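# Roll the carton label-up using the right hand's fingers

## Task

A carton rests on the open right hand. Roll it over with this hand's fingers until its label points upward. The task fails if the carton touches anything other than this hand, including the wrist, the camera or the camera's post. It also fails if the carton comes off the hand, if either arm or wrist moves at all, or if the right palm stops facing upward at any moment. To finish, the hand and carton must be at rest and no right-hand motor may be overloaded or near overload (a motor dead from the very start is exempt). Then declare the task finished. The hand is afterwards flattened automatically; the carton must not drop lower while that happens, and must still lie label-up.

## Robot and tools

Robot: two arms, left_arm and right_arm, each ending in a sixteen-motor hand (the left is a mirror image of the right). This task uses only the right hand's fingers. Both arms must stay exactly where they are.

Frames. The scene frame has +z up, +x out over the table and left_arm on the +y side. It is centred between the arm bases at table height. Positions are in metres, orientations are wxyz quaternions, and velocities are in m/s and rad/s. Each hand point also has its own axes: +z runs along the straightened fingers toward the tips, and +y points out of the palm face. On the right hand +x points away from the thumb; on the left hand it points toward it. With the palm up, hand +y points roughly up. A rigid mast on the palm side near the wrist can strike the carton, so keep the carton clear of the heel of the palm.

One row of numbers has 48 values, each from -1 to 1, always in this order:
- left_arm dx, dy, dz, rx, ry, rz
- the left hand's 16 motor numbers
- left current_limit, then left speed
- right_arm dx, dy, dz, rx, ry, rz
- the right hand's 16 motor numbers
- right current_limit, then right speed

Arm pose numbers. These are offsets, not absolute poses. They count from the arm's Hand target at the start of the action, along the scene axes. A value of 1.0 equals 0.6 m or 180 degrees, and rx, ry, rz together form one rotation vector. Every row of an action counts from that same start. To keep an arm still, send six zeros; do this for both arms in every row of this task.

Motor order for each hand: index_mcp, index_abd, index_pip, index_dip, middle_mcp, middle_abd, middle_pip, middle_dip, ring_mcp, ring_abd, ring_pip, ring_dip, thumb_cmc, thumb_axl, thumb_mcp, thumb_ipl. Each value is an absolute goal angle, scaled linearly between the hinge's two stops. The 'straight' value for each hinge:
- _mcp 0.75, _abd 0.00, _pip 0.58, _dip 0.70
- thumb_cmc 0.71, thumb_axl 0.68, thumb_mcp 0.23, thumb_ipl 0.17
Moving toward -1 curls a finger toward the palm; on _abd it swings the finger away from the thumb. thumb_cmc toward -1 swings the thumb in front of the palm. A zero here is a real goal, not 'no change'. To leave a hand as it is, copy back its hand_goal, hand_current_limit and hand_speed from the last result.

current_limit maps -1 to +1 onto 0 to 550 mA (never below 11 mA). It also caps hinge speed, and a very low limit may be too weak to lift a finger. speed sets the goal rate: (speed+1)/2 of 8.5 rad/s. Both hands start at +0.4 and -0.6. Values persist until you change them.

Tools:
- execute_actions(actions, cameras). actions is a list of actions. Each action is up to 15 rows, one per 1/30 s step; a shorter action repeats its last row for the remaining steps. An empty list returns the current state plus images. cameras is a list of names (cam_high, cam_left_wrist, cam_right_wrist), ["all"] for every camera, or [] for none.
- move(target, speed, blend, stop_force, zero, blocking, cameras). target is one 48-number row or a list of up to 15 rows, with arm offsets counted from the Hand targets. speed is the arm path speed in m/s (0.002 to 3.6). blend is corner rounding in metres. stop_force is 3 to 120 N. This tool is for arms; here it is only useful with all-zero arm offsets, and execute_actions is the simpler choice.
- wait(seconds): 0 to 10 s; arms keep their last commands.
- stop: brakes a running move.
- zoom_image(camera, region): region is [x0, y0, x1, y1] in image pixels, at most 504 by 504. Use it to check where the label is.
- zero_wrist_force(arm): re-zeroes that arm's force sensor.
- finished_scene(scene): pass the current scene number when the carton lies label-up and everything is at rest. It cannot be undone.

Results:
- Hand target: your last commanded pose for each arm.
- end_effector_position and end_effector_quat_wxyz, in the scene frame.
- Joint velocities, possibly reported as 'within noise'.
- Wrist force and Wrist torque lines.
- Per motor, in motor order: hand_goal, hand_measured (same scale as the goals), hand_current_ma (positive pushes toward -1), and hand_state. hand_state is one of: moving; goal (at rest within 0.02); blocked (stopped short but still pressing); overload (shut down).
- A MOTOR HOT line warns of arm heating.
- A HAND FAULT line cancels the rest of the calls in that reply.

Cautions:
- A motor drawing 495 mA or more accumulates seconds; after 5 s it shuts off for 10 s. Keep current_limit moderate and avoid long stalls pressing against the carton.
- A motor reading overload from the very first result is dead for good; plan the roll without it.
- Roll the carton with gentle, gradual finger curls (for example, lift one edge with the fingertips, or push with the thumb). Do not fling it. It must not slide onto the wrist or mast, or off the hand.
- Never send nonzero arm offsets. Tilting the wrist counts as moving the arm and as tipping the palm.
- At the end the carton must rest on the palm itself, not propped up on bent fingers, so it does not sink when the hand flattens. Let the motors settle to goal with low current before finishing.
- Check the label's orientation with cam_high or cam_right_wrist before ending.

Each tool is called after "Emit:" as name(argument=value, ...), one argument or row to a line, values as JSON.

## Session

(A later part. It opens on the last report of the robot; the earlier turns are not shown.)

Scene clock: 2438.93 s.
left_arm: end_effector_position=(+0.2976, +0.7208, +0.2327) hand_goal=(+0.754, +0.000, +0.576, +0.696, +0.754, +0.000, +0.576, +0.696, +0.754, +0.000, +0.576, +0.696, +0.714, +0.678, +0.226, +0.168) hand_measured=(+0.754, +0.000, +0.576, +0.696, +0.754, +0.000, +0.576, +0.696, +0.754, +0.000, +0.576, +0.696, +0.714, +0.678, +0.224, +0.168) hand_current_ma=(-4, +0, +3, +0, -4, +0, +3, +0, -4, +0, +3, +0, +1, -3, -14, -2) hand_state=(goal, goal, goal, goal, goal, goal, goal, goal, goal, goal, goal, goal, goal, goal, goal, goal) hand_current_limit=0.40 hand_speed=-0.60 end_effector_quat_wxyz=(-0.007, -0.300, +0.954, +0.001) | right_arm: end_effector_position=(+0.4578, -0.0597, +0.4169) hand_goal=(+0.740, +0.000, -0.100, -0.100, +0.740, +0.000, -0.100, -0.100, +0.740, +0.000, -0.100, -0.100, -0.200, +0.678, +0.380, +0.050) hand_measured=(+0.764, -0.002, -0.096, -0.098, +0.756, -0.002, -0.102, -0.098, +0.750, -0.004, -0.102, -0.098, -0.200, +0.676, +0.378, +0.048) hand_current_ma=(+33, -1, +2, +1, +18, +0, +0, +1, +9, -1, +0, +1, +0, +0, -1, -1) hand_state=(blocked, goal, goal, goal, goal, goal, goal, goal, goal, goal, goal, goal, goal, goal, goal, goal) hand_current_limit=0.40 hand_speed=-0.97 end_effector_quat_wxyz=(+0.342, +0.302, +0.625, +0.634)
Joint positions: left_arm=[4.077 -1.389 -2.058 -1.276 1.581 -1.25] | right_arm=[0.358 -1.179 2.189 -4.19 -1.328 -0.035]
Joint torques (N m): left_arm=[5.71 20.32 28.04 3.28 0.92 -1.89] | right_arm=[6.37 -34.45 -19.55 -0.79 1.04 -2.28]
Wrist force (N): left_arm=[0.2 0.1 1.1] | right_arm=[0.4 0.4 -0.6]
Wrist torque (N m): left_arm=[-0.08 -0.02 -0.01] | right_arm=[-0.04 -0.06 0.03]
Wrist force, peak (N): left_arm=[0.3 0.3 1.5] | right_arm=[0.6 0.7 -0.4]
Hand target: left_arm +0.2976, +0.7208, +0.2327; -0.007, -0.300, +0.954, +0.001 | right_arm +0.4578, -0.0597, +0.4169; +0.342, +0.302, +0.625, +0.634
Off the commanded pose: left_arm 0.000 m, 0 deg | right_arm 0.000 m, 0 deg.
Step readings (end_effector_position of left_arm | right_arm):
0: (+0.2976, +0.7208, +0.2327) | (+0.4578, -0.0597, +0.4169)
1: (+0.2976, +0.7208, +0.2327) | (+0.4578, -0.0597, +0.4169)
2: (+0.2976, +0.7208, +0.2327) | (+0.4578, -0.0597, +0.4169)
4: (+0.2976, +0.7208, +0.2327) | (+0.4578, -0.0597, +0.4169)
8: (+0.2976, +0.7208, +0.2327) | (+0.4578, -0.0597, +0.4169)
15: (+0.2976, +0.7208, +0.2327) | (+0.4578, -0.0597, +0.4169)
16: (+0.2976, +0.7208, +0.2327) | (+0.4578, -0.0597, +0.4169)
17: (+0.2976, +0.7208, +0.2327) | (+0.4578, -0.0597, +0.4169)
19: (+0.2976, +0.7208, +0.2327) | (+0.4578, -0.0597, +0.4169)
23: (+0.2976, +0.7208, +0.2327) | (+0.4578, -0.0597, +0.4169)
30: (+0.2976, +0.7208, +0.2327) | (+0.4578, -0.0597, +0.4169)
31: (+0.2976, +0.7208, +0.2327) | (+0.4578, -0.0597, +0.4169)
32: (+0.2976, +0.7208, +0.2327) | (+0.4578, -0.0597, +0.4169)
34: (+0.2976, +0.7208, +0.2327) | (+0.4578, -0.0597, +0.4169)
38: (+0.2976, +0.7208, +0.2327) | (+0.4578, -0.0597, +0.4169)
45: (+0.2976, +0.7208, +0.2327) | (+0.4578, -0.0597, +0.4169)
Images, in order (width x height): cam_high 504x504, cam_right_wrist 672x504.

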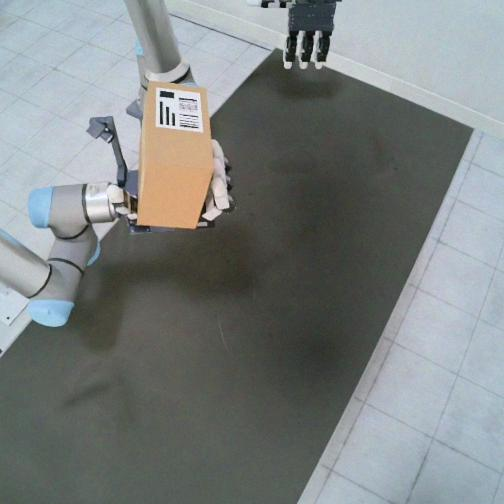

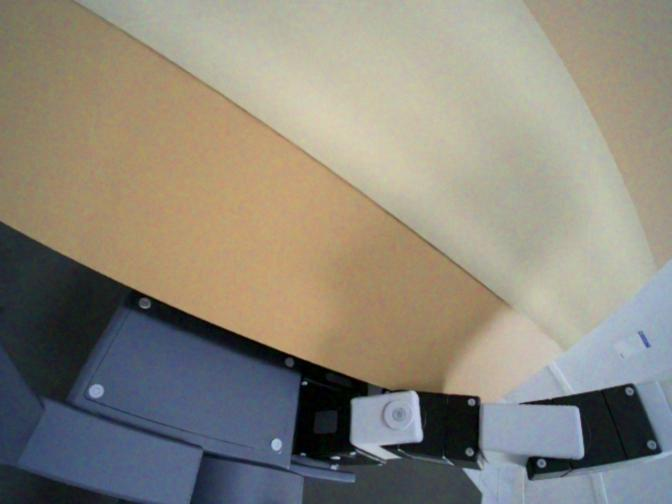

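Emit:
execute_actions(
  actions=[
    [[0,0,0,0,0,0,0.754,0,0.576,0.696,0.754,0,0.576,0.696,0.754,0,0.576,0.696,0.714,0.678,0.226,0.168,0.4,-0.6,0,0,0,0,0,0,0.74,0,-0.1,-0.1,0.74,0,-0.1,-0.1,0.74,0,-0.1,-0.1,-0.571,0.678,0.38,0.05,0.4,-0.93]],
    [[0,0,0,0,0,0,0.754,0,0.576,0.696,0.754,0,0.576,0.696,0.754,0,0.576,0.696,0.714,0.678,0.226,0.168,0.4,-0.6,0,0,0,0,0,0,0.74,0,-0.1,-0.1,0.74,0,-0.1,-0.1,0.74,0,-0.1,-0.1,-0.571,0.678,0.38,0.05,0.4,-0.93]],
    [[0,0,0,0,0,0,0.754,0,0.576,0.696,0.754,0,0.576,0.696,0.754,0,0.576,0.696,0.714,0.678,0.226,0.168,0.4,-0.6,0,0,0,0,0,0,0.74,0,-0.1,-0.1,0.74,0,-0.1,-0.1,0.74,0,-0.1,-0.1,-0.571,0.678,0.24,-0.08,0.4,-0.93]],
    [[0,0,0,0,0,0,0.754,0,0.576,0.696,0.754,0,0.576,0.696,0.754,0,0.576,0.696,0.714,0.678,0.226,0.168,0.4,-0.6,0,0,0,0,0,0,0.74,0,-0.1,-0.1,0.74,0,-0.1,-0.1,0.74,0,-0.1,-0.1,-0.571,0.678,0.24,-0.08,0.4,-0.93]],
    [[0,0,0,0,0,0,0.754,0,0.576,0.696,0.754,0,0.576,0.696,0.754,0,0.576,0.696,0.714,0.678,0.226,0.168,0.4,-0.6,0,0,0,0,0,0,0.74,0,-0.16,-0.1,0.74,0,-0.16,-0.1,0.74,0,-0.16,-0.1,-0.571,0.678,0.24,-0.08,0.4,-0.96]],
  ],
  cameras=["cam_high","cam_right_wrist"],
)

Emit:
zoom_image(
  camera="cam_high",
  region=[110, 130, 250, 250],
)

Scene clock: 2514.70 s.
left_arm: end_effector_position=(+0.2976, +0.7208, +0.2327) hand_goal=(+0.754, +0.000, +0.576, +0.696, +0.754, +0.000, +0.576, +0.696, +0.754, +0.000, +0.576, +0.696, +0.714, +0.678, +0.226, +0.168) hand_measured=(+0.754, +0.000, +0.576, +0.696, +0.754, +0.000, +0.576, +0.696, +0.754, +0.000, +0.576, +0.696, +0.714, +0.678, +0.224, +0.168) hand_current_ma=(-4, +0, +3, +0, -4, +0, +3, +0, -4, +0, +3, +0, +1, -3, -14, -2) hand_state=(goal, goal, goal, goal, goal, goal, goal, goal, goal, goal, goal, goal, goal, goal, goal, goal) hand_current_limit=0.40 hand_speed=-0.60 end_effector_quat_wxyz=(-0.007, -0.300, +0.954, +0.001) | right_arm: end_effector_position=(+0.4578, -0.0597, +0.4169) hand_goal=(+0.740, +0.000, -0.160, -0.100, +0.740, +0.000, -0.160, -0.100, +0.740, +0.000, -0.160, -0.100, -0.570, +0.678, +0.240, -0.080) hand_measured=(+0.764, -0.002, -0.154, -0.098, +0.756, -0.002, -0.154, -0.098, +0.750, -0.004, -0.154, -0.098, -0.562, +0.676, +0.242, -0.078) hand_current_ma=(+33, -1, +3, +1, +18, +0, +3, +1, +9, -1, +3, +1, +6, +0, +1, +1) hand_state=(blocked, goal, goal, goal, goal, goal, goal, goal, goal, goal, goal, goal, goal, goal, goal, goal) hand_current_limit=0.40 hand_speed=-0.96 end_effector_quat_wxyz=(+0.342, +0.302, +0.625, +0.634)
Joint positions: left_arm=[4.077 -1.389 -2.058 -1.276 1.581 -1.25] | right_arm=[0.358 -1.179 2.189 -4.19 -1.328 -0.035]
Joint torques (N m): left_arm=[5.71 20.13 29.01 3.77 0.89 -2.04] | right_arm=[6.74 -29.34 -21.01 -2.35 1.03 -0.43]
Wrist force (N): left_arm=[0.2 0.1 1.2] | right_arm=[0.4 0.6 -0.2]
Wrist torque (N m): left_arm=[-0.09 -0.02 -0.01] | right_arm=[-0.03 -0.06 0.02]
Wrist force, peak (N): left_arm=[0.1 0.1 1.6] | right_arm=[0.6 0.8 -0.3]
Hand target: left_arm +0.2976, +0.7208, +0.2327; -0.007, -0.300, +0.954, +0.001 | right_arm +0.4578, -0.0597, +0.4169; +0.342, +0.302, +0.625, +0.634
Off the commanded pose: left_arm 0.000 m, 0 deg | right_arm 0.000 m, 0 deg.
Step readings (end_effector_position of left_arm | right_arm):
0: (+0.2976, +0.7208, +0.2327) | (+0.4578, -0.0597, +0.4169)
1: (+0.2976, +0.7208, +0.2327) | (+0.4578, -0.0597, +0.4169)
2: (+0.2976, +0.7208, +0.2327) | (+0.4578, -0.0597, +0.4169)
4: (+0.2976, +0.7208, +0.2327) | (+0.4578, -0.0597, +0.4169)
8: (+0.2976, +0.7208, +0.2327) | (+0.4578, -0.0597, +0.4169)
15: (+0.2976, +0.7208, +0.2327) | (+0.4578, -0.0597, +0.4169)
16: (+0.2976, +0.7208, +0.2327) | (+0.4578, -0.0597, +0.4169)
17: (+0.2976, +0.7208, +0.2327) | (+0.4578, -0.0597, +0.4169)
19: (+0.2976, +0.7208, +0.2327) | (+0.4578, -0.0597, +0.4169)
23: (+0.2976, +0.7208, +0.2327) | (+0.4578, -0.0597, +0.4169)
30: (+0.2976, +0.7208, +0.2327) | (+0.4578, -0.0597, +0.4169)
31: (+0.2976, +0.7208, +0.2327) | (+0.4578, -0.0597, +0.4169)
32: (+0.2976, +0.7208, +0.2327) | (+0.4578, -0.0597, +0.4169)
34: (+0.2976, +0.7208, +0.2327) | (+0.4578, -0.0597, +0.4169)
38: (+0.2976, +0.7208, +0.2327) | (+0.4578, -0.0597, +0.4169)
45: (+0.2976, +0.7208, +0.2327) | (+0.4578, -0.0597, +0.4169)
46: (+0.2976, +0.7208, +0.2327) | (+0.4578, -0.0597, +0.4169)
47: (+0.2976, +0.7208, +0.2327) | (+0.4578, -0.0597, +0.4169)
49: (+0.2976, +0.7208, +0.2327) | (+0.4578, -0.0597, +0.4169)
53: (+0.2976, +0.7208, +0.2327) | (+0.4578, -0.0597, +0.4169)
60: (+0.2976, +0.7208, +0.2327) | (+0.4578, -0.0597, +0.4169)
61: (+0.2976, +0.7208, +0.2327) | (+0.4578, -0.0597, +0.4169)
62: (+0.2976, +0.7208, +0.2327) | (+0.4578, -0.0597, +0.4169)
64: (+0.2976, +0.7208, +0.2327) | (+0.4578, -0.0597, +0.4169)
68: (+0.2976, +0.7208, +0.2327) | (+0.4578, -0.0597, +0.4169)
75: (+0.2976, +0.7208, +0.2327) | (+0.4578, -0.0597, +0.4169)
Images, in order (width x height): cam_high 504x504, cam_right_wrist 672x504.

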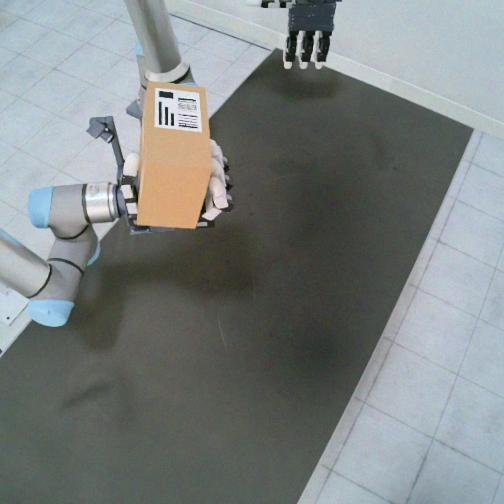

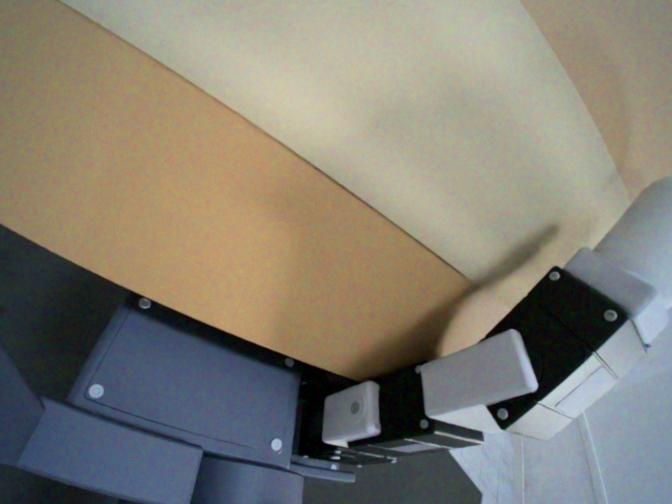

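Scaled by 3.600.

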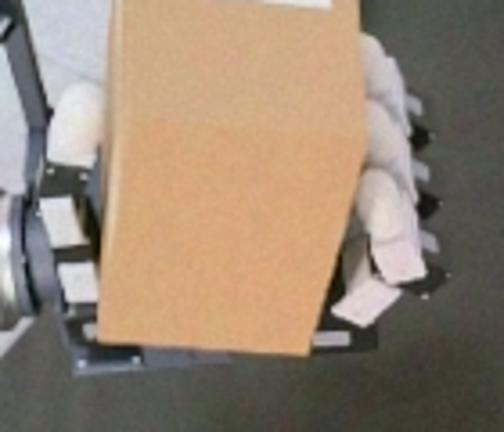

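Emit:
execute_actions(
  actions=[
    [[0,0,0,0,0,0,0.754,0,0.576,0.696,0.754,0,0.576,0.696,0.754,0,0.576,0.696,0.714,0.678,0.226,0.168,0.4,-0.6,0,0,0,0,0,0,0.74,0,-0.2,-0.1,0.74,0,-0.2,-0.1,0.74,0,-0.2,-0.1,-0.571,0.678,0.24,-0.08,0.4,-0.96]],
    [[0,0,0,0,0,0,0.754,0,0.576,0.696,0.754,0,0.576,0.696,0.754,0,0.576,0.696,0.714,0.678,0.226,0.168,0.4,-0.6,0,0,0,0,0,0,0.74,0,-0.2,-0.1,0.74,0,-0.2,-0.1,0.74,0,-0.2,-0.1,-0.571,0.678,0.24,-0.08,0.4,-0.96]],
  ],
  cameras=["cam_high","cam_right_wrist"],
)

Emit:
zoom_image(
  camera="cam_high",
  region=[110, 130, 250, 250],
)

Scene clock: 2530.83 s.
left_arm: end_effector_position=(+0.2976, +0.7208, +0.2327) hand_goal=(+0.754, +0.000, +0.576, +0.696, +0.754, +0.000, +0.576, +0.696, +0.754, +0.000, +0.576, +0.696, +0.714, +0.678, +0.226, +0.168) hand_measured=(+0.754, +0.000, +0.576, +0.696, +0.754, +0.000, +0.576, +0.696, +0.754, +0.000, +0.576, +0.696, +0.714, +0.678, +0.224, +0.168) hand_current_ma=(-4, +0, +3, +0, -4, +0, +3, +0, -4, +0, +3, +0, +1, -3, -14, -2) hand_state=(goal, goal, goal, goal, goal, goal, goal, goal, goal, goal, goal, goal, goal, goal, goal, goal) hand_current_limit=0.40 hand_speed=-0.60 end_effector_quat_wxyz=(-0.007, -0.300, +0.954, +0.001) | right_arm: end_effector_position=(+0.4578, -0.0597, +0.4169) hand_goal=(+0.740, +0.000, -0.200, -0.100, +0.740, +0.000, -0.200, -0.100, +0.740, +0.000, -0.200, -0.100, -0.570, +0.678, +0.240, -0.080) hand_measured=(+0.764, -0.002, -0.194, -0.098, +0.756, -0.002, -0.194, -0.098, +0.750, -0.004, -0.194, -0.098, -0.562, +0.676, +0.242, -0.078) hand_current_ma=(+33, -1, +3, +1, +18, +0, +3, +1, +9, -1, +3, +1, +6, +0, +1, +1) hand_state=(blocked, goal, goal, goal, goal, goal, goal, goal, goal, goal, goal, goal, goal, goal, goal, goal) hand_current_limit=0.40 hand_speed=-0.96 end_effector_quat_wxyz=(+0.342, +0.302, +0.625, +0.634)
Joint positions: left_arm=[4.077 -1.389 -2.058 -1.276 1.581 -1.25] | right_arm=[0.358 -1.179 2.189 -4.19 -1.328 -0.035]
Joint torques (N m): left_arm=[5.78 20.39 29.44 3.76 1.14 -2.1] | right_arm=[6.93 -27.59 -20.08 -2.6 0.66 -0.23]
Wrist force (N): left_arm=[0.4 0.2 1.2] | right_arm=[0.6 0.3 -0.2]
Wrist torque (N m): left_arm=[-0.07 -0.05 0.01] | right_arm=[-0.08 -0.08 0.02]
Wrist force, peak (N): left_arm=[0.3 0.1 1.6] | right_arm=[0.4 0.8 -0.4]
Hand target: left_arm +0.2976, +0.7208, +0.2327; -0.007, -0.300, +0.954, +0.001 | right_arm +0.4578, -0.0597, +0.4169; +0.342, +0.302, +0.625, +0.634
Off the commanded pose: left_arm 0.000 m, 0 deg | right_arm 0.000 m, 0 deg.
Step readings (end_effector_position of left_arm | right_arm):
0: (+0.2976, +0.7208, +0.2327) | (+0.4578, -0.0597, +0.4169)
1: (+0.2976, +0.7208, +0.2327) | (+0.4578, -0.0597, +0.4169)
2: (+0.2976, +0.7208, +0.2327) | (+0.4578, -0.0597, +0.4169)
4: (+0.2976, +0.7208, +0.2327) | (+0.4578, -0.0597, +0.4169)
8: (+0.2976, +0.7208, +0.2327) | (+0.4578, -0.0597, +0.4169)
15: (+0.2976, +0.7208, +0.2327) | (+0.4578, -0.0597, +0.4169)
16: (+0.2976, +0.7208, +0.2327) | (+0.4578, -0.0597, +0.4169)
17: (+0.2976, +0.7208, +0.2327) | (+0.4578, -0.0597, +0.4169)
19: (+0.2976, +0.7208, +0.2327) | (+0.4578, -0.0597, +0.4169)
23: (+0.2976, +0.7208, +0.2327) | (+0.4578, -0.0597, +0.4169)
30: (+0.2976, +0.7208, +0.2327) | (+0.4578, -0.0597, +0.4169)
Images, in order (width x height): cam_high 504x504, cam_right_wrist 672x504.

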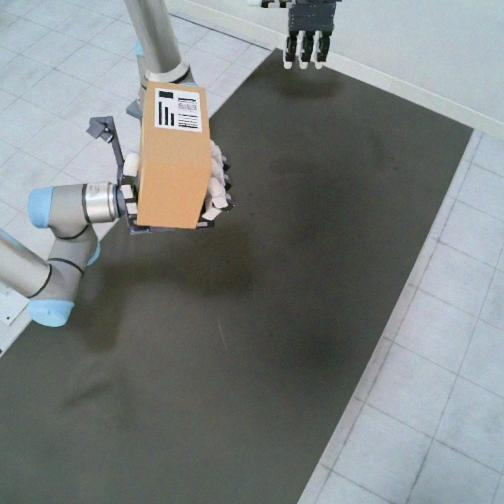

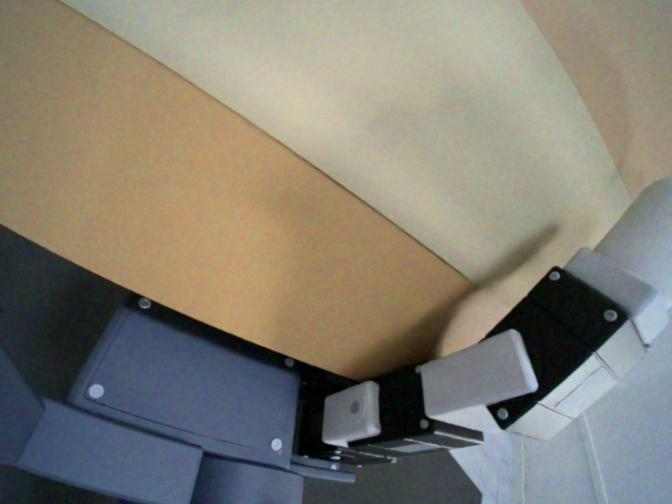

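Scaled by 3.600.

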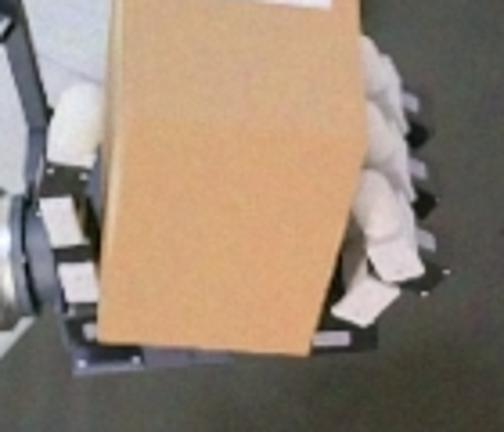

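Emit:
execute_actions(
  actions=[
    [[0,0,0,0,0,0,0.754,0,0.576,0.696,0.754,0,0.576,0.696,0.754,0,0.576,0.696,0.714,0.678,0.226,0.168,0.4,-0.6,0,0,0,0,0,0,0.74,0,-0.28,-0.1,0.74,0,-0.28,-0.1,0.74,0,-0.28,-0.1,-0.571,0.678,0.24,-0.08,0.4,-0.96]],
    [[0,0,0,0,0,0,0.754,0,0.576,0.696,0.754,0,0.576,0.696,0.754,0,0.576,0.696,0.714,0.678,0.226,0.168,0.4,-0.6,0,0,0,0,0,0,0.74,0,-0.28,-0.1,0.74,0,-0.28,-0.1,0.74,0,-0.28,-0.1,-0.571,0.678,0.24,-0.08,0.4,-0.96]],
  ],
  cameras=["cam_high","cam_right_wrist"],
)

Emit:
zoom_image(
  camera="cam_high",
  region=[110, 130, 250, 250],
)

Scene clock: 2546.50 s.
left_arm: end_effector_position=(+0.2976, +0.7208, +0.2327) hand_goal=(+0.754, +0.000, +0.576, +0.696, +0.754, +0.000, +0.576, +0.696, +0.754, +0.000, +0.576, +0.696, +0.714, +0.678, +0.226, +0.168) hand_measured=(+0.754, +0.000, +0.576, +0.696, +0.754, +0.000, +0.576, +0.696, +0.754, +0.000, +0.576, +0.696, +0.714, +0.678, +0.224, +0.168) hand_current_ma=(-4, +0, +3, +0, -4, +0, +3, +0, -4, +0, +3, +0, +1, -3, -14, -2) hand_state=(goal, goal, goal, goal, goal, goal, goal, goal, goal, goal, goal, goal, goal, goal, goal, goal) hand_current_limit=0.40 hand_speed=-0.60 end_effector_quat_wxyz=(-0.007, -0.300, +0.954, +0.001) | right_arm: end_effector_position=(+0.4578, -0.0597, +0.4169) hand_goal=(+0.740, +0.000, -0.280, -0.100, +0.740, +0.000, -0.280, -0.100, +0.740, +0.000, -0.280, -0.100, -0.570, +0.678, +0.240, -0.080) hand_measured=(+0.764, -0.002, -0.276, -0.098, +0.756, -0.002, -0.274, -0.098, +0.750, -0.004, -0.274, -0.098, -0.562, +0.676, +0.242, -0.078) hand_current_ma=(+33, -1, +3, +1, +18, +0, +3, +1, +9, -1, +3, +1, +6, +0, +1, +1) hand_state=(blocked, goal, goal, goal, goal, goal, goal, goal, goal, goal, goal, goal, goal, goal, goal, goal) hand_current_limit=0.40 hand_speed=-0.96 end_effector_quat_wxyz=(+0.342, +0.302, +0.625, +0.634)
Joint positions: left_arm=[4.077 -1.389 -2.058 -1.276 1.581 -1.25] | right_arm=[0.358 -1.179 2.189 -4.19 -1.328 -0.035]
Joint torques (N m): left_arm=[6.01 19.73 28.61 3.82 0.89 -2.14] | right_arm=[6.89 -27.25 -20.32 -2.93 0.19 -0.14]
Wrist force (N): left_arm=[0.3 0.4 1.2] | right_arm=[0.3 0.5 -0.2]
Wrist torque (N m): left_arm=[-0.04 -0.04 0.00] | right_arm=[-0.06 -0.05 0.00]
Wrist force, peak (N): left_arm=[0.4 0.2 1.5] | right_arm=[0.6 0.7 -0.4]
Hand target: left_arm +0.2976, +0.7208, +0.2327; -0.007, -0.300, +0.954, +0.001 | right_arm +0.4578, -0.0597, +0.4169; +0.342, +0.302, +0.625, +0.634
Off the commanded pose: left_arm 0.000 m, 0 deg | right_arm 0.000 m, 0 deg.
Step readings (end_effector_position of left_arm | right_arm):
0: (+0.2976, +0.7208, +0.2327) | (+0.4578, -0.0597, +0.4169)
1: (+0.2976, +0.7208, +0.2327) | (+0.4578, -0.0597, +0.4169)
2: (+0.2976, +0.7208, +0.2327) | (+0.4578, -0.0597, +0.4169)
4: (+0.2976, +0.7208, +0.2327) | (+0.4578, -0.0597, +0.4169)
8: (+0.2976, +0.7208, +0.2327) | (+0.4578, -0.0597, +0.4169)
15: (+0.2976, +0.7208, +0.2327) | (+0.4578, -0.0597, +0.4169)
16: (+0.2976, +0.7208, +0.2327) | (+0.4578, -0.0597, +0.4169)
17: (+0.2976, +0.7208, +0.2327) | (+0.4578, -0.0597, +0.4169)
19: (+0.2976, +0.7208, +0.2327) | (+0.4578, -0.0597, +0.4169)
23: (+0.2976, +0.7208, +0.2327) | (+0.4578, -0.0597, +0.4169)
30: (+0.2976, +0.7208, +0.2327) | (+0.4578, -0.0597, +0.4169)
Images, in order (width x height): cam_high 504x504, cam_right_wrist 672x504.

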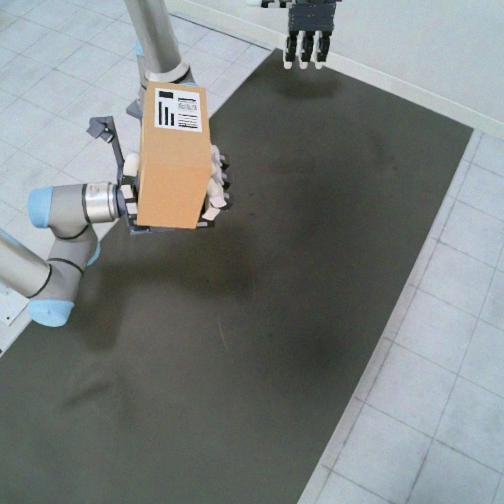

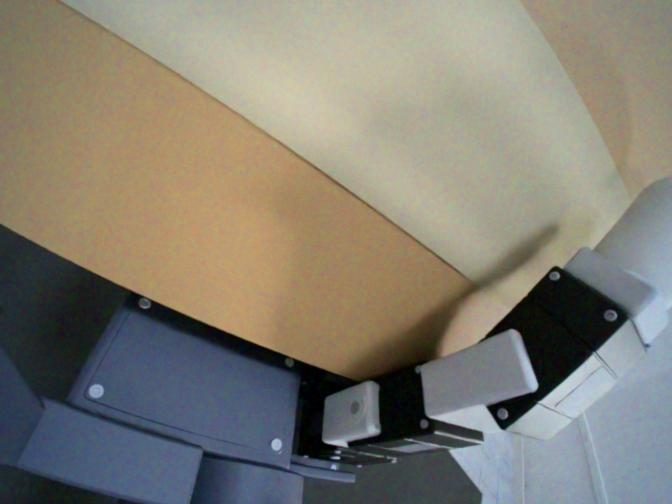

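Scaled by 3.600.

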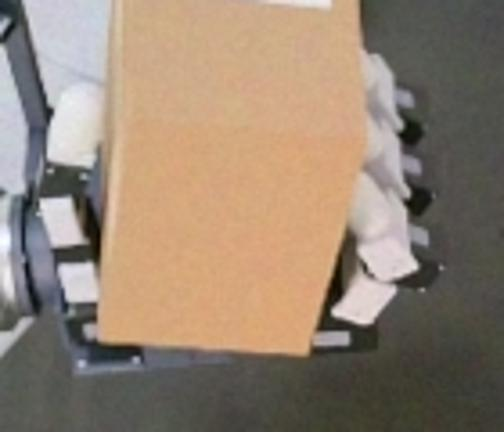

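Emit:
zoom_image(
  camera="cam_right_wrist",
  region=[280, 330, 440, 450],
)

Emit:
zoom_image(
  camera="cam_high",
  region=[190, 155, 240, 235],
)

Scaled by 3.150 from the camera's 672x504 image, which has a finer 960x720 frame.

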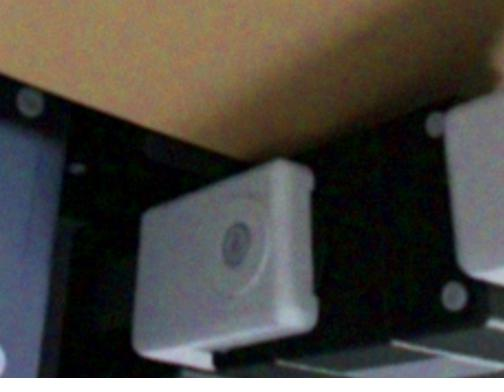

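Scaled by 6.300.

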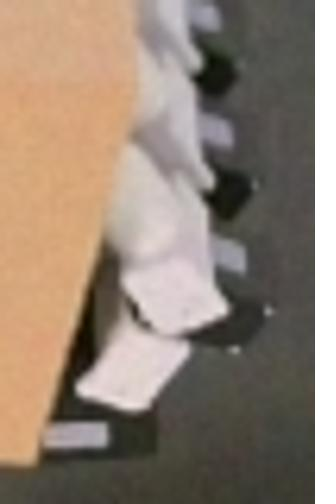

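Emit:
execute_actions(
  actions=[
    [[0,0,0,0,0,0,0.754,0,0.576,0.696,0.754,0,0.576,0.696,0.754,0,0.576,0.696,0.714,0.678,0.226,0.168,0.4,-0.6,0,0,0,0,0,0,0.74,0,-0.28,-0.1,0.74,0,-0.28,-0.1,0.74,0,-0.28,-0.1,-0.571,0.678,0.1,0.06,0.4,-0.95]],
    [[0,0,0,0,0,0,0.754,0,0.576,0.696,0.754,0,0.576,0.696,0.754,0,0.576,0.696,0.714,0.678,0.226,0.168,0.4,-0.6,0,0,0,0,0,0,0.74,0,-0.28,-0.1,0.74,0,-0.28,-0.1,0.74,0,-0.28,-0.1,-0.571,0.678,0.05,0.11,0.4,-0.95]],
    [[0,0,0,0,0,0,0.754,0,0.576,0.696,0.754,0,0.576,0.696,0.754,0,0.576,0.696,0.714,0.678,0.226,0.168,0.4,-0.6,0,0,0,0,0,0,0.74,0,-0.28,-0.1,0.74,0,-0.28,-0.1,0.74,0,-0.28,-0.1,-0.571,0.678,0,0.16,0.4,-0.95]],
  ],
  cameras=["cam_high","cam_right_wrist"],
)

Emit:
zoom_image(
  camera="cam_high",
  region=[110, 130, 250, 250],
)

Scene clock: 2723.67 s.
left_arm: end_effector_position=(+0.2976, +0.7208, +0.2327) hand_goal=(+0.754, +0.000, +0.576, +0.696, +0.754, +0.000, +0.576, +0.696, +0.754, +0.000, +0.576, +0.696, +0.714, +0.678, +0.226, +0.168) hand_measured=(+0.754, +0.000, +0.576, +0.696, +0.754, +0.000, +0.576, +0.696, +0.754, +0.000, +0.576, +0.696, +0.714, +0.678, +0.224, +0.168) hand_current_ma=(-4, +0, +3, +0, -4, +0, +3, +0, -4, +0, +3, +0, +1, -3, -14, -2) hand_state=(goal, goal, goal, goal, goal, goal, goal, goal, goal, goal, goal, goal, goal, goal, goal, goal) hand_current_limit=0.40 hand_speed=-0.60 end_effector_quat_wxyz=(-0.007, -0.300, +0.954, +0.001) | right_arm: end_effector_position=(+0.4578, -0.0597, +0.4169) hand_goal=(+0.740, +0.000, -0.280, -0.100, +0.740, +0.000, -0.280, -0.100, +0.740, +0.000, -0.280, -0.100, -0.570, +0.678, +0.000, +0.160) hand_measured=(+0.764, -0.002, -0.276, -0.098, +0.756, -0.002, -0.274, -0.098, +0.750, -0.004, -0.274, -0.098, -0.562, +0.678, +0.064, +0.170) hand_current_ma=(+33, -1, +3, +1, +18, +0, +3, +1, +9, -1, +3, +1, +6, +0, +190, +11) hand_state=(blocked, goal, goal, goal, goal, goal, goal, goal, goal, goal, goal, goal, goal, goal, blocked, goal) hand_current_limit=0.40 hand_speed=-0.95 end_effector_quat_wxyz=(+0.342, +0.302, +0.625, +0.634)
Joint positions: left_arm=[4.077 -1.389 -2.058 -1.276 1.581 -1.25] | right_arm=[0.358 -1.179 2.189 -4.19 -1.328 -0.035]
Joint torques (N m): left_arm=[5.89 21.12 29.02 4.54 1.12 -2.15] | right_arm=[6.3 -22.97 -22.58 -3.12 -1.38 0.48]
Wrist force (N): left_arm=[0.2 0.0 1.3] | right_arm=[0.5 0.4 -0.4]
Wrist torque (N m): left_arm=[-0.11 -0.03 0.00] | right_arm=[-0.04 -0.07 0.01]
Wrist force, peak (N): left_arm=[0.4 0.3 1.5] | right_arm=[0.5 0.7 -0.5]
Hand target: left_arm +0.2976, +0.7208, +0.2327; -0.007, -0.300, +0.954, +0.001 | right_arm +0.4578, -0.0597, +0.4169; +0.342, +0.302, +0.625, +0.634
Off the commanded pose: left_arm 0.000 m, 0 deg | right_arm 0.000 m, 0 deg.
Step readings (end_effector_position of left_arm | right_arm):
0: (+0.2976, +0.7208, +0.2327) | (+0.4578, -0.0597, +0.4169)
1: (+0.2976, +0.7208, +0.2327) | (+0.4578, -0.0597, +0.4169)
2: (+0.2976, +0.7208, +0.2327) | (+0.4578, -0.0597, +0.4169)
4: (+0.2976, +0.7208, +0.2327) | (+0.4578, -0.0597, +0.4169)
8: (+0.2976, +0.7208, +0.2327) | (+0.4578, -0.0597, +0.4169)
15: (+0.2976, +0.7208, +0.2327) | (+0.4578, -0.0597, +0.4169)
16: (+0.2976, +0.7208, +0.2327) | (+0.4578, -0.0597, +0.4169)
17: (+0.2976, +0.7208, +0.2327) | (+0.4578, -0.0597, +0.4169)
19: (+0.2976, +0.7208, +0.2327) | (+0.4578, -0.0597, +0.4169)
23: (+0.2976, +0.7208, +0.2327) | (+0.4578, -0.0597, +0.4169)
30: (+0.2976, +0.7208, +0.2327) | (+0.4578, -0.0597, +0.4169)
31: (+0.2976, +0.7208, +0.2327) | (+0.4578, -0.0597, +0.4169)
32: (+0.2976, +0.7208, +0.2327) | (+0.4578, -0.0597, +0.4169)
34: (+0.2976, +0.7208, +0.2327) | (+0.4578, -0.0597, +0.4169)
38: (+0.2976, +0.7208, +0.2327) | (+0.4578, -0.0597, +0.4169)
45: (+0.2976, +0.7208, +0.2327) | (+0.4578, -0.0597, +0.4169)
Images, in order (width x height): cam_high 504x504, cam_right_wrist 672x504.

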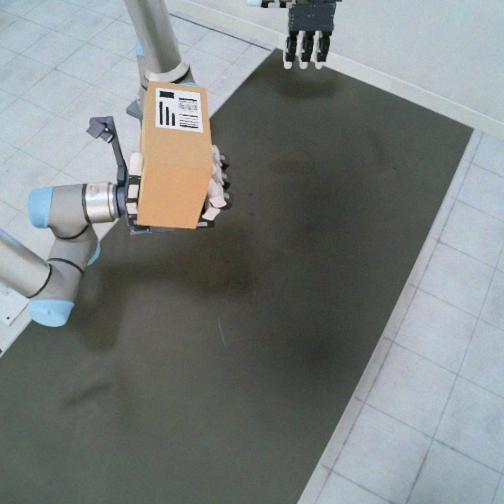

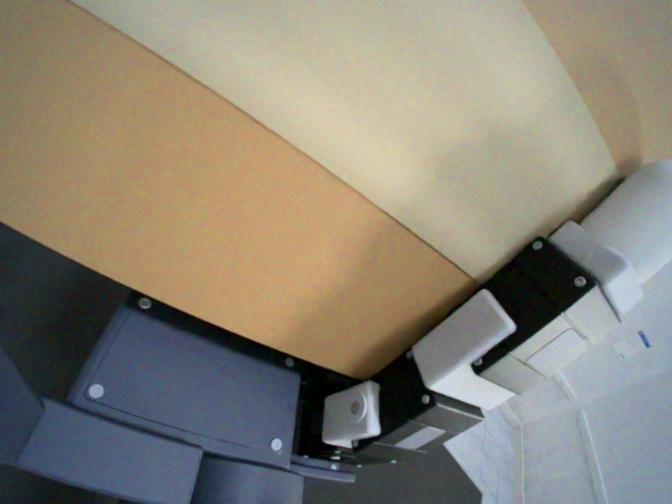

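Scaled by 3.600.

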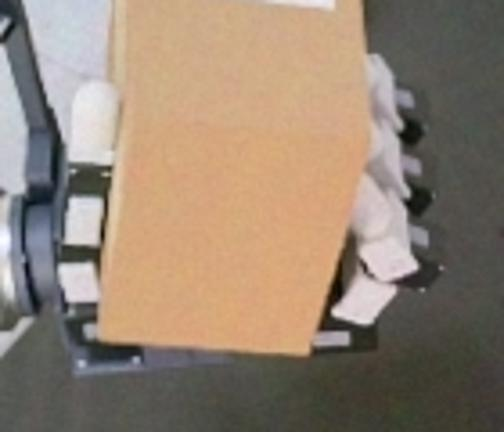

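Emit:
execute_actions(
  actions=[
    [[0,0,0,0,0,0,0.754,0,0.576,0.696,0.754,0,0.576,0.696,0.754,0,0.576,0.696,0.714,0.678,0.226,0.168,0.4,-0.6,0,0,0,0,0,0,0.74,0,-0.2,-0.1,0.74,0,-0.2,-0.1,0.74,0,-0.2,-0.1,-0.571,0.678,0,0.2,0.4,-0.95]],
    [[0,0,0,0,0,0,0.754,0,0.576,0.696,0.754,0,0.576,0.696,0.754,0,0.576,0.696,0.714,0.678,0.226,0.168,0.4,-0.6,0,0,0,0,0,0,0.74,0,-0.2,-0.1,0.74,0,-0.2,-0.1,0.74,0,-0.2,-0.1,-0.571,0.678,0,0.2,0.4,-0.95]],
  ],
  cameras=["cam_high","cam_right_wrist"],
)

Emit:
zoom_image(
  camera="cam_high",
  region=[110, 130, 250, 250],
)

Scene clock: 2746.00 s.
left_arm: end_effector_position=(+0.2976, +0.7208, +0.2327) hand_goal=(+0.754, +0.000, +0.576, +0.696, +0.754, +0.000, +0.576, +0.696, +0.754, +0.000, +0.576, +0.696, +0.714, +0.678, +0.226, +0.168) hand_measured=(+0.754, +0.000, +0.576, +0.696, +0.754, +0.000, +0.576, +0.696, +0.754, +0.000, +0.576, +0.696, +0.714, +0.678, +0.224, +0.168) hand_current_ma=(-4, +0, +3, +0, -4, +0, +3, +0, -4, +0, +3, +0, +1, -3, -14, -2) hand_state=(goal, goal, goal, goal, goal, goal, goal, goal, goal, goal, goal, goal, goal, goal, goal, goal) hand_current_limit=0.40 hand_speed=-0.60 end_effector_quat_wxyz=(-0.007, -0.300, +0.954, +0.001) | right_arm: end_effector_position=(+0.4578, -0.0597, +0.4169) hand_goal=(+0.740, +0.000, -0.200, -0.100, +0.740, +0.000, -0.200, -0.100, +0.740, +0.000, -0.200, -0.100, -0.570, +0.678, +0.000, +0.200) hand_measured=(+0.764, -0.002, -0.202, -0.098, +0.756, -0.002, -0.202, -0.098, +0.752, -0.004, -0.202, -0.098, -0.562, +0.678, +0.054, +0.190) hand_current_ma=(+33, -1, +0, +1, +18, +0, +0, +1, +10, -1, +0, +1, +6, +0, +150, -11) hand_state=(blocked, goal, goal, goal, goal, goal, goal, goal, goal, goal, goal, goal, goal, goal, blocked, goal) hand_current_limit=0.40 hand_speed=-0.95 end_effector_quat_wxyz=(+0.342, +0.302, +0.625, +0.634)
Joint positions: left_arm=[4.077 -1.389 -2.058 -1.276 1.581 -1.25] | right_arm=[0.358 -1.179 2.189 -4.19 -1.328 -0.035]
Joint torques (N m): left_arm=[4.89 19.95 28.98 4.67 1.07 -1.98] | right_arm=[6.67 -23.51 -22.79 -2.9 -1.27 0.59]
Wrist force (N): left_arm=[0.2 0.3 1.1] | right_arm=[0.3 0.5 -0.2]
Wrist torque (N m): left_arm=[-0.06 -0.02 -0.01] | right_arm=[-0.04 -0.05 0.00]
Wrist force, peak (N): left_arm=[0.3 0.3 1.5] | right_arm=[0.8 0.7 -0.2]
Hand target: left_arm +0.2976, +0.7208, +0.2327; -0.007, -0.300, +0.954, +0.001 | right_arm +0.4578, -0.0597, +0.4169; +0.342, +0.302, +0.625, +0.634
Off the commanded pose: left_arm 0.000 m, 0 deg | right_arm 0.000 m, 0 deg.
Step readings (end_effector_position of left_arm | right_arm):
0: (+0.2976, +0.7208, +0.2327) | (+0.4578, -0.0597, +0.4169)
1: (+0.2976, +0.7208, +0.2327) | (+0.4578, -0.0597, +0.4169)
2: (+0.2976, +0.7208, +0.2327) | (+0.4578, -0.0597, +0.4169)
4: (+0.2976, +0.7208, +0.2327) | (+0.4578, -0.0597, +0.4169)
8: (+0.2976, +0.7208, +0.2327) | (+0.4578, -0.0597, +0.4169)
15: (+0.2976, +0.7208, +0.2327) | (+0.4578, -0.0597, +0.4169)
16: (+0.2976, +0.7208, +0.2327) | (+0.4578, -0.0597, +0.4169)
17: (+0.2976, +0.7208, +0.2327) | (+0.4578, -0.0597, +0.4169)
19: (+0.2976, +0.7208, +0.2327) | (+0.4578, -0.0597, +0.4169)
23: (+0.2976, +0.7208, +0.2327) | (+0.4578, -0.0597, +0.4169)
30: (+0.2976, +0.7208, +0.2327) | (+0.4578, -0.0597, +0.4169)
Images, in order (width x height): cam_high 504x504, cam_right_wrist 672x504.

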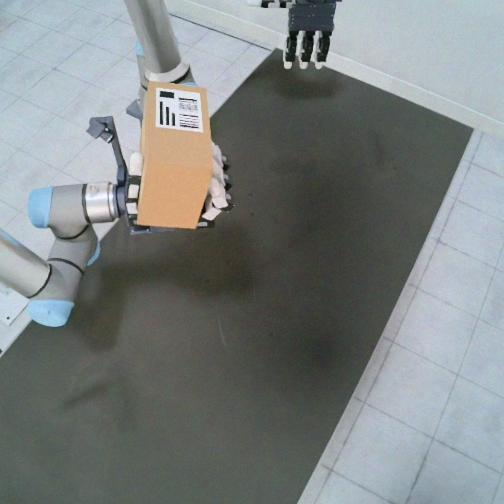

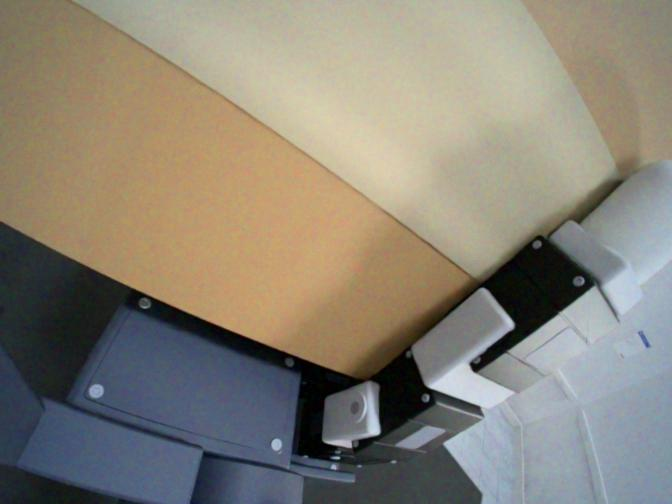

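Scaled by 3.600.

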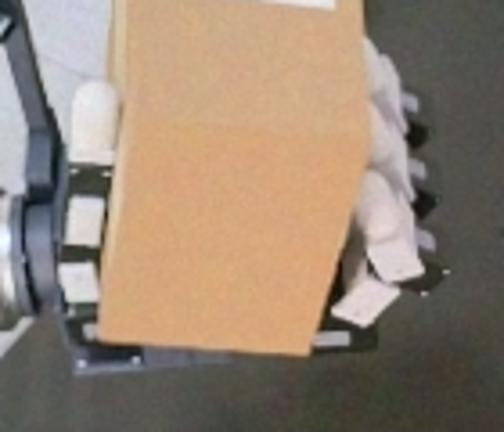

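Emit:
execute_actions(
  actions=[
    [[0,0,0,0,0,0,0.754,0,0.576,0.696,0.754,0,0.576,0.696,0.754,0,0.576,0.696,0.714,0.678,0.226,0.168,0.4,-0.6,0,0,0,0,0,0,0.74,0,-0.16,-0.1,0.74,0,-0.16,-0.1,0.74,0,-0.16,-0.1,-0.571,0.678,-0.04,0.22,0.4,-0.95]],
    [[0,0,0,0,0,0,0.754,0,0.576,0.696,0.754,0,0.576,0.696,0.754,0,0.576,0.696,0.714,0.678,0.226,0.168,0.4,-0.6,0,0,0,0,0,0,0.74,0,-0.16,-0.1,0.74,0,-0.16,-0.1,0.74,0,-0.16,-0.1,-0.571,0.678,-0.04,0.22,0.4,-0.95]],
  ],
  cameras=["cam_high","cam_right_wrist"],
)

Emit:
zoom_image(
  camera="cam_high",
  region=[110, 130, 250, 250],
)

Scene clock: 2775.50 s.
left_arm: end_effector_position=(+0.2976, +0.7208, +0.2327) hand_goal=(+0.754, +0.000, +0.576, +0.696, +0.754, +0.000, +0.576, +0.696, +0.754, +0.000, +0.576, +0.696, +0.714, +0.678, +0.226, +0.168) hand_measured=(+0.754, +0.000, +0.576, +0.696, +0.754, +0.000, +0.576, +0.696, +0.754, +0.000, +0.576, +0.696, +0.714, +0.678, +0.224, +0.168) hand_current_ma=(-4, +0, +3, +0, -4, +0, +3, +0, -4, +0, +3, +0, +1, -3, -14, -2) hand_state=(goal, goal, goal, goal, goal, goal, goal, goal, goal, goal, goal, goal, goal, goal, goal, goal) hand_current_limit=0.40 hand_speed=-0.60 end_effector_quat_wxyz=(-0.007, -0.300, +0.954, +0.001) | right_arm: end_effector_position=(+0.4578, -0.0597, +0.4169) hand_goal=(+0.740, +0.000, -0.160, -0.100, +0.740, +0.000, -0.160, -0.100, +0.740, +0.000, -0.160, -0.100, -0.570, +0.678, -0.040, +0.220) hand_measured=(+0.766, -0.002, -0.162, -0.098, +0.758, -0.002, -0.162, -0.098, +0.752, -0.004, -0.162, -0.098, -0.562, +0.678, +0.050, +0.208) hand_current_ma=(+36, -1, +0, +1, +20, +0, +0, +1, +11, -1, +0, +1, +6, +0, +327, -15) hand_state=(blocked, goal, goal, goal, goal, goal, goal, goal, goal, goal, goal, goal, goal, goal, blocked, goal) hand_current_limit=0.40 hand_speed=-0.95 end_effector_quat_wxyz=(+0.342, +0.302, +0.625, +0.634)
Joint positions: left_arm=[4.077 -1.389 -2.058 -1.276 1.581 -1.25] | right_arm=[0.358 -1.179 2.189 -4.19 -1.328 -0.035]
Joint torques (N m): left_arm=[6.31 20 28.89 4.71 0.94 -1.97] | right_arm=[6.77 -25.3 -21.77 -2.84 -1.22 0.75]
Wrist force (N): left_arm=[0.3 0.1 1.1] | right_arm=[0.3 0.6 -0.1]
Wrist torque (N m): left_arm=[-0.07 -0.04 0.00] | right_arm=[-0.04 -0.05 0.00]
Wrist force, peak (N): left_arm=[0.4 0.1 1.5] | right_arm=[0.7 0.7 -0.5]
Hand target: left_arm +0.2976, +0.7208, +0.2327; -0.007, -0.300, +0.954, +0.001 | right_arm +0.4578, -0.0597, +0.4169; +0.342, +0.302, +0.625, +0.634
Off the commanded pose: left_arm 0.000 m, 0 deg | right_arm 0.000 m, 0 deg.
Step readings (end_effector_position of left_arm | right_arm):
0: (+0.2976, +0.7208, +0.2327) | (+0.4578, -0.0597, +0.4169)
1: (+0.2976, +0.7208, +0.2327) | (+0.4578, -0.0597, +0.4169)
2: (+0.2976, +0.7208, +0.2327) | (+0.4578, -0.0597, +0.4169)
4: (+0.2976, +0.7208, +0.2327) | (+0.4578, -0.0597, +0.4169)
8: (+0.2976, +0.7208, +0.2327) | (+0.4578, -0.0597, +0.4169)
15: (+0.2976, +0.7208, +0.2327) | (+0.4578, -0.0597, +0.4169)
16: (+0.2976, +0.7208, +0.2327) | (+0.4578, -0.0597, +0.4169)
17: (+0.2976, +0.7208, +0.2327) | (+0.4578, -0.0597, +0.4169)
19: (+0.2976, +0.7208, +0.2327) | (+0.4578, -0.0597, +0.4169)
23: (+0.2976, +0.7208, +0.2327) | (+0.4578, -0.0597, +0.4169)
30: (+0.2976, +0.7208, +0.2327) | (+0.4578, -0.0597, +0.4169)
Images, in order (width x height): cam_high 504x504, cam_right_wrist 672x504.

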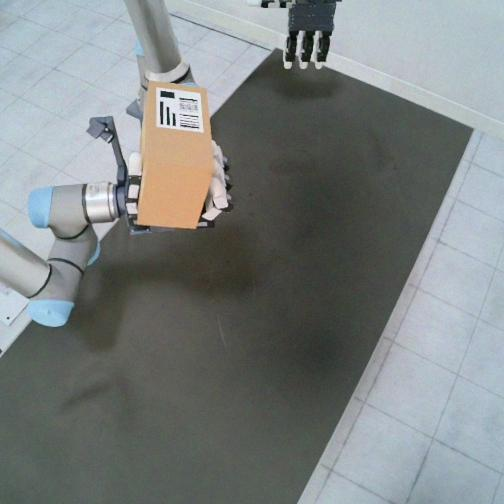

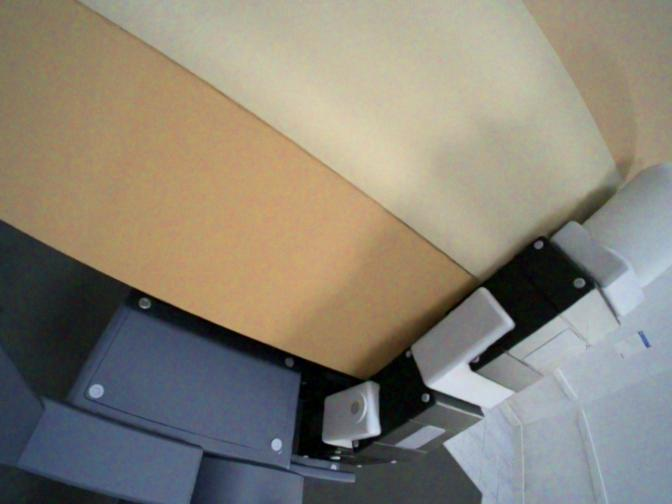

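Scaled by 3.600.

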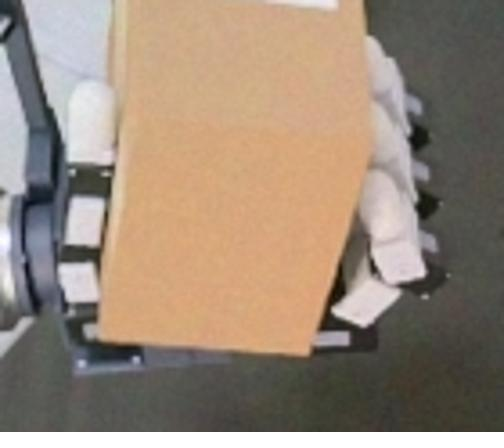

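Emit:
execute_actions(
  actions=[
    [[0,0,0,0,0,0,0.754,0,0.576,0.696,0.754,0,0.576,0.696,0.754,0,0.576,0.696,0.714,0.678,0.226,0.168,0.4,-0.6,0,0,0,0,0,0,0.74,0,-0.16,-0.1,0.74,0,-0.16,-0.1,0.74,0,-0.16,-0.1,-0.571,0.678,0.2,0.17,0.4,-0.95]],
    [[0,0,0,0,0,0,0.754,0,0.576,0.696,0.754,0,0.576,0.696,0.754,0,0.576,0.696,0.714,0.678,0.226,0.168,0.4,-0.6,0,0,0,0,0,0,0.74,0,-0.16,-0.1,0.74,0,-0.16,-0.1,0.74,0,-0.16,-0.1,-0.571,0.678,0.27,0.17,0.4,-0.95]],
    [[0,0,0,0,0,0,0.754,0,0.576,0.696,0.754,0,0.576,0.696,0.754,0,0.576,0.696,0.714,0.678,0.226,0.168,0.4,-0.6,0,0,0,0,0,0,0.74,0,-0.16,-0.1,0.74,0,-0.16,-0.1,0.74,0,-0.16,-0.1,-0.3,0.678,0.27,0.17,0.4,-0.96]],
    [[0,0,0,0,0,0,0.754,0,0.576,0.696,0.754,0,0.576,0.696,0.754,0,0.576,0.696,0.714,0.678,0.226,0.168,0.4,-0.6,0,0,0,0,0,0,0.74,0,-0.16,-0.1,0.74,0,-0.16,-0.1,0.74,0,-0.16,-0.1,-0.1,0.678,0.27,0.17,0.4,-0.96]],
    [[0,0,0,0,0,0,0.754,0,0.576,0.696,0.754,0,0.576,0.696,0.754,0,0.576,0.696,0.714,0.678,0.226,0.168,0.4,-0.6,0,0,0,0,0,0,0.74,0,-0.16,-0.1,0.74,0,-0.16,-0.1,0.74,0,-0.16,-0.1,-0.1,0.678,0.27,0.17,0.4,-0.96]],
    [[0,0,0,0,0,0,0.754,0,0.576,0.696,0.754,0,0.576,0.696,0.754,0,0.576,0.696,0.714,0.678,0.226,0.168,0.4,-0.6,0,0,0,0,0,0,0.74,0,-0.16,-0.1,0.74,0,-0.16,-0.1,0.74,0,-0.16,-0.1,-0.1,0.678,0.27,0.17,0.4,-0.96]],
  ],
  cameras=["cam_high","cam_right_wrist"],
)

Emit:
zoom_image(
  camera="cam_high",
  region=[110, 130, 250, 250],
)

Scene clock: 2848.00 s.
left_arm: end_effector_position=(+0.2976, +0.7208, +0.2327) hand_goal=(+0.754, +0.000, +0.576, +0.696, +0.754, +0.000, +0.576, +0.696, +0.754, +0.000, +0.576, +0.696, +0.714, +0.678, +0.226, +0.168) hand_measured=(+0.754, +0.000, +0.576, +0.696, +0.754, +0.000, +0.576, +0.696, +0.754, +0.000, +0.576, +0.696, +0.714, +0.678, +0.224, +0.168) hand_current_ma=(-4, +0, +3, +0, -4, +0, +3, +0, -4, +0, +3, +0, +1, -3, -14, -2) hand_state=(goal, goal, goal, goal, goal, goal, goal, goal, goal, goal, goal, goal, goal, goal, goal, goal) hand_current_limit=0.40 hand_speed=-0.60 end_effector_quat_wxyz=(-0.007, -0.300, +0.954, +0.001) | right_arm: end_effector_position=(+0.4578, -0.0597, +0.4169) hand_goal=(+0.740, +0.000, -0.160, -0.100, +0.740, +0.000, -0.160, -0.100, +0.740, +0.000, -0.160, -0.100, -0.100, +0.678, +0.270, +0.170) hand_measured=(+0.766, -0.002, -0.162, -0.098, +0.758, -0.002, -0.162, -0.098, +0.752, -0.004, -0.162, -0.098, -0.100, +0.676, +0.268, +0.172) hand_current_ma=(+36, -1, +0, +1, +20, +0, +0, +1, +11, -1, +0, +1, +0, +0, -2, +1) hand_state=(blocked, goal, goal, goal, goal, goal, goal, goal, goal, goal, goal, goal, goal, goal, goal, goal) hand_current_limit=0.40 hand_speed=-0.96 end_effector_quat_wxyz=(+0.342, +0.302, +0.625, +0.634)
Joint positions: left_arm=[4.077 -1.389 -2.058 -1.276 1.581 -1.25] | right_arm=[0.358 -1.179 2.189 -4.19 -1.328 -0.035]
Joint torques (N m): left_arm=[6.45 19.84 29.56 4.94 0.98 -2.05] | right_arm=[5.78 -29.01 -21.37 -2.45 -0.62 0.94]
Wrist force (N): left_arm=[0.1 0.2 1.3] | right_arm=[0.3 0.4 -0.2]
Wrist torque (N m): left_arm=[-0.07 -0.01 -0.01] | right_arm=[-0.06 -0.06 0.04]
Wrist force, peak (N): left_arm=[0.4 0.3 1.5] | right_arm=[0.6 0.7 -0.4]
Hand target: left_arm +0.2976, +0.7208, +0.2327; -0.007, -0.300, +0.954, +0.001 | right_arm +0.4578, -0.0597, +0.4169; +0.342, +0.302, +0.625, +0.634
Off the commanded pose: left_arm 0.000 m, 0 deg | right_arm 0.000 m, 0 deg.
Step readings (end_effector_position of left_arm | right_arm):
0: (+0.2976, +0.7208, +0.2327) | (+0.4578, -0.0597, +0.4169)
1: (+0.2976, +0.7208, +0.2327) | (+0.4578, -0.0597, +0.4169)
2: (+0.2976, +0.7208, +0.2327) | (+0.4578, -0.0597, +0.4169)
4: (+0.2976, +0.7208, +0.2327) | (+0.4578, -0.0597, +0.4169)
8: (+0.2976, +0.7208, +0.2327) | (+0.4578, -0.0597, +0.4169)
15: (+0.2976, +0.7208, +0.2327) | (+0.4578, -0.0597, +0.4169)
16: (+0.2976, +0.7208, +0.2327) | (+0.4578, -0.0597, +0.4169)
17: (+0.2976, +0.7208, +0.2327) | (+0.4578, -0.0597, +0.4169)
19: (+0.2976, +0.7208, +0.2327) | (+0.4578, -0.0597, +0.4169)
23: (+0.2976, +0.7208, +0.2327) | (+0.4578, -0.0597, +0.4169)
30: (+0.2976, +0.7208, +0.2327) | (+0.4578, -0.0597, +0.4169)
31: (+0.2976, +0.7208, +0.2327) | (+0.4578, -0.0597, +0.4169)
32: (+0.2976, +0.7208, +0.2327) | (+0.4578, -0.0597, +0.4169)
34: (+0.2976, +0.7208, +0.2327) | (+0.4578, -0.0597, +0.4169)
38: (+0.2976, +0.7208, +0.2327) | (+0.4578, -0.0597, +0.4169)
45: (+0.2976, +0.7208, +0.2327) | (+0.4578, -0.0597, +0.4169)
46: (+0.2976, +0.7208, +0.2327) | (+0.4578, -0.0597, +0.4169)
47: (+0.2976, +0.7208, +0.2327) | (+0.4578, -0.0597, +0.4169)
49: (+0.2976, +0.7208, +0.2327) | (+0.4578, -0.0597, +0.4169)
53: (+0.2976, +0.7208, +0.2327) | (+0.4578, -0.0597, +0.4169)
60: (+0.2976, +0.7208, +0.2327) | (+0.4578, -0.0597, +0.4169)
61: (+0.2976, +0.7208, +0.2327) | (+0.4578, -0.0597, +0.4169)
62: (+0.2976, +0.7208, +0.2327) | (+0.4578, -0.0597, +0.4169)
64: (+0.2976, +0.7208, +0.2327) | (+0.4578, -0.0597, +0.4169)
68: (+0.2976, +0.7208, +0.2327) | (+0.4578, -0.0597, +0.4169)
75: (+0.2976, +0.7208, +0.2327) | (+0.4578, -0.0597, +0.4169)
76: (+0.2976, +0.7208, +0.2327) | (+0.4578, -0.0597, +0.4169)
77: (+0.2976, +0.7208, +0.2327) | (+0.4578, -0.0597, +0.4169)
79: (+0.2976, +0.7208, +0.2327) | (+0.4578, -0.0597, +0.4169)
83: (+0.2976, +0.7208, +0.2327) | (+0.4578, -0.0597, +0.4169)
90: (+0.2976, +0.7208, +0.2327) | (+0.4578, -0.0597, +0.4169)
Images, in order (width x height): cam_high 504x504, cam_right_wrist 672x504.

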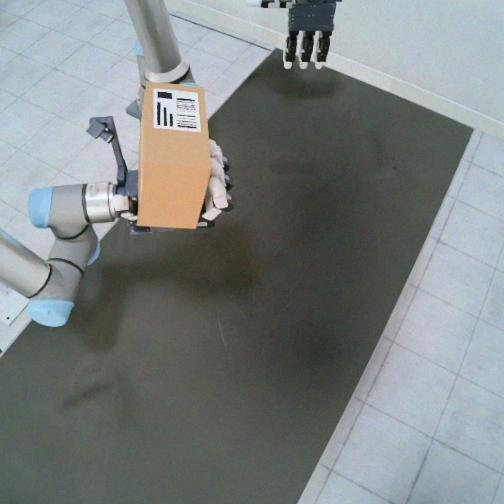

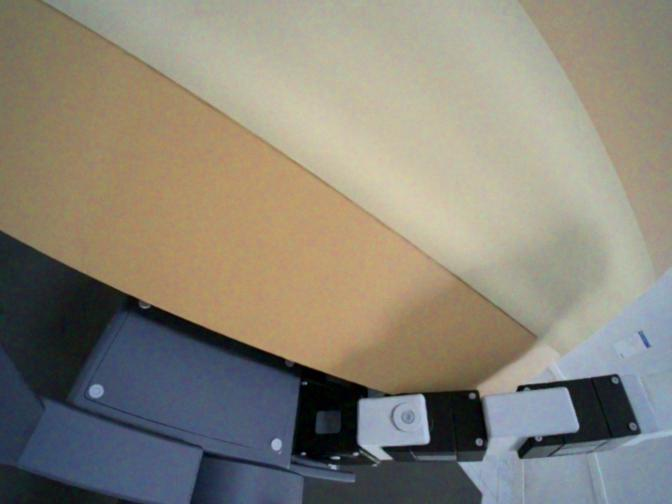

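Scaled by 3.600.

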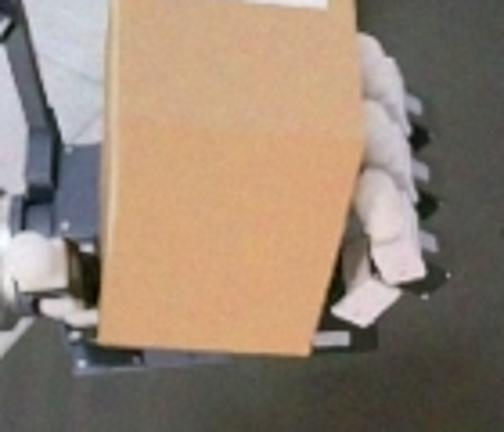

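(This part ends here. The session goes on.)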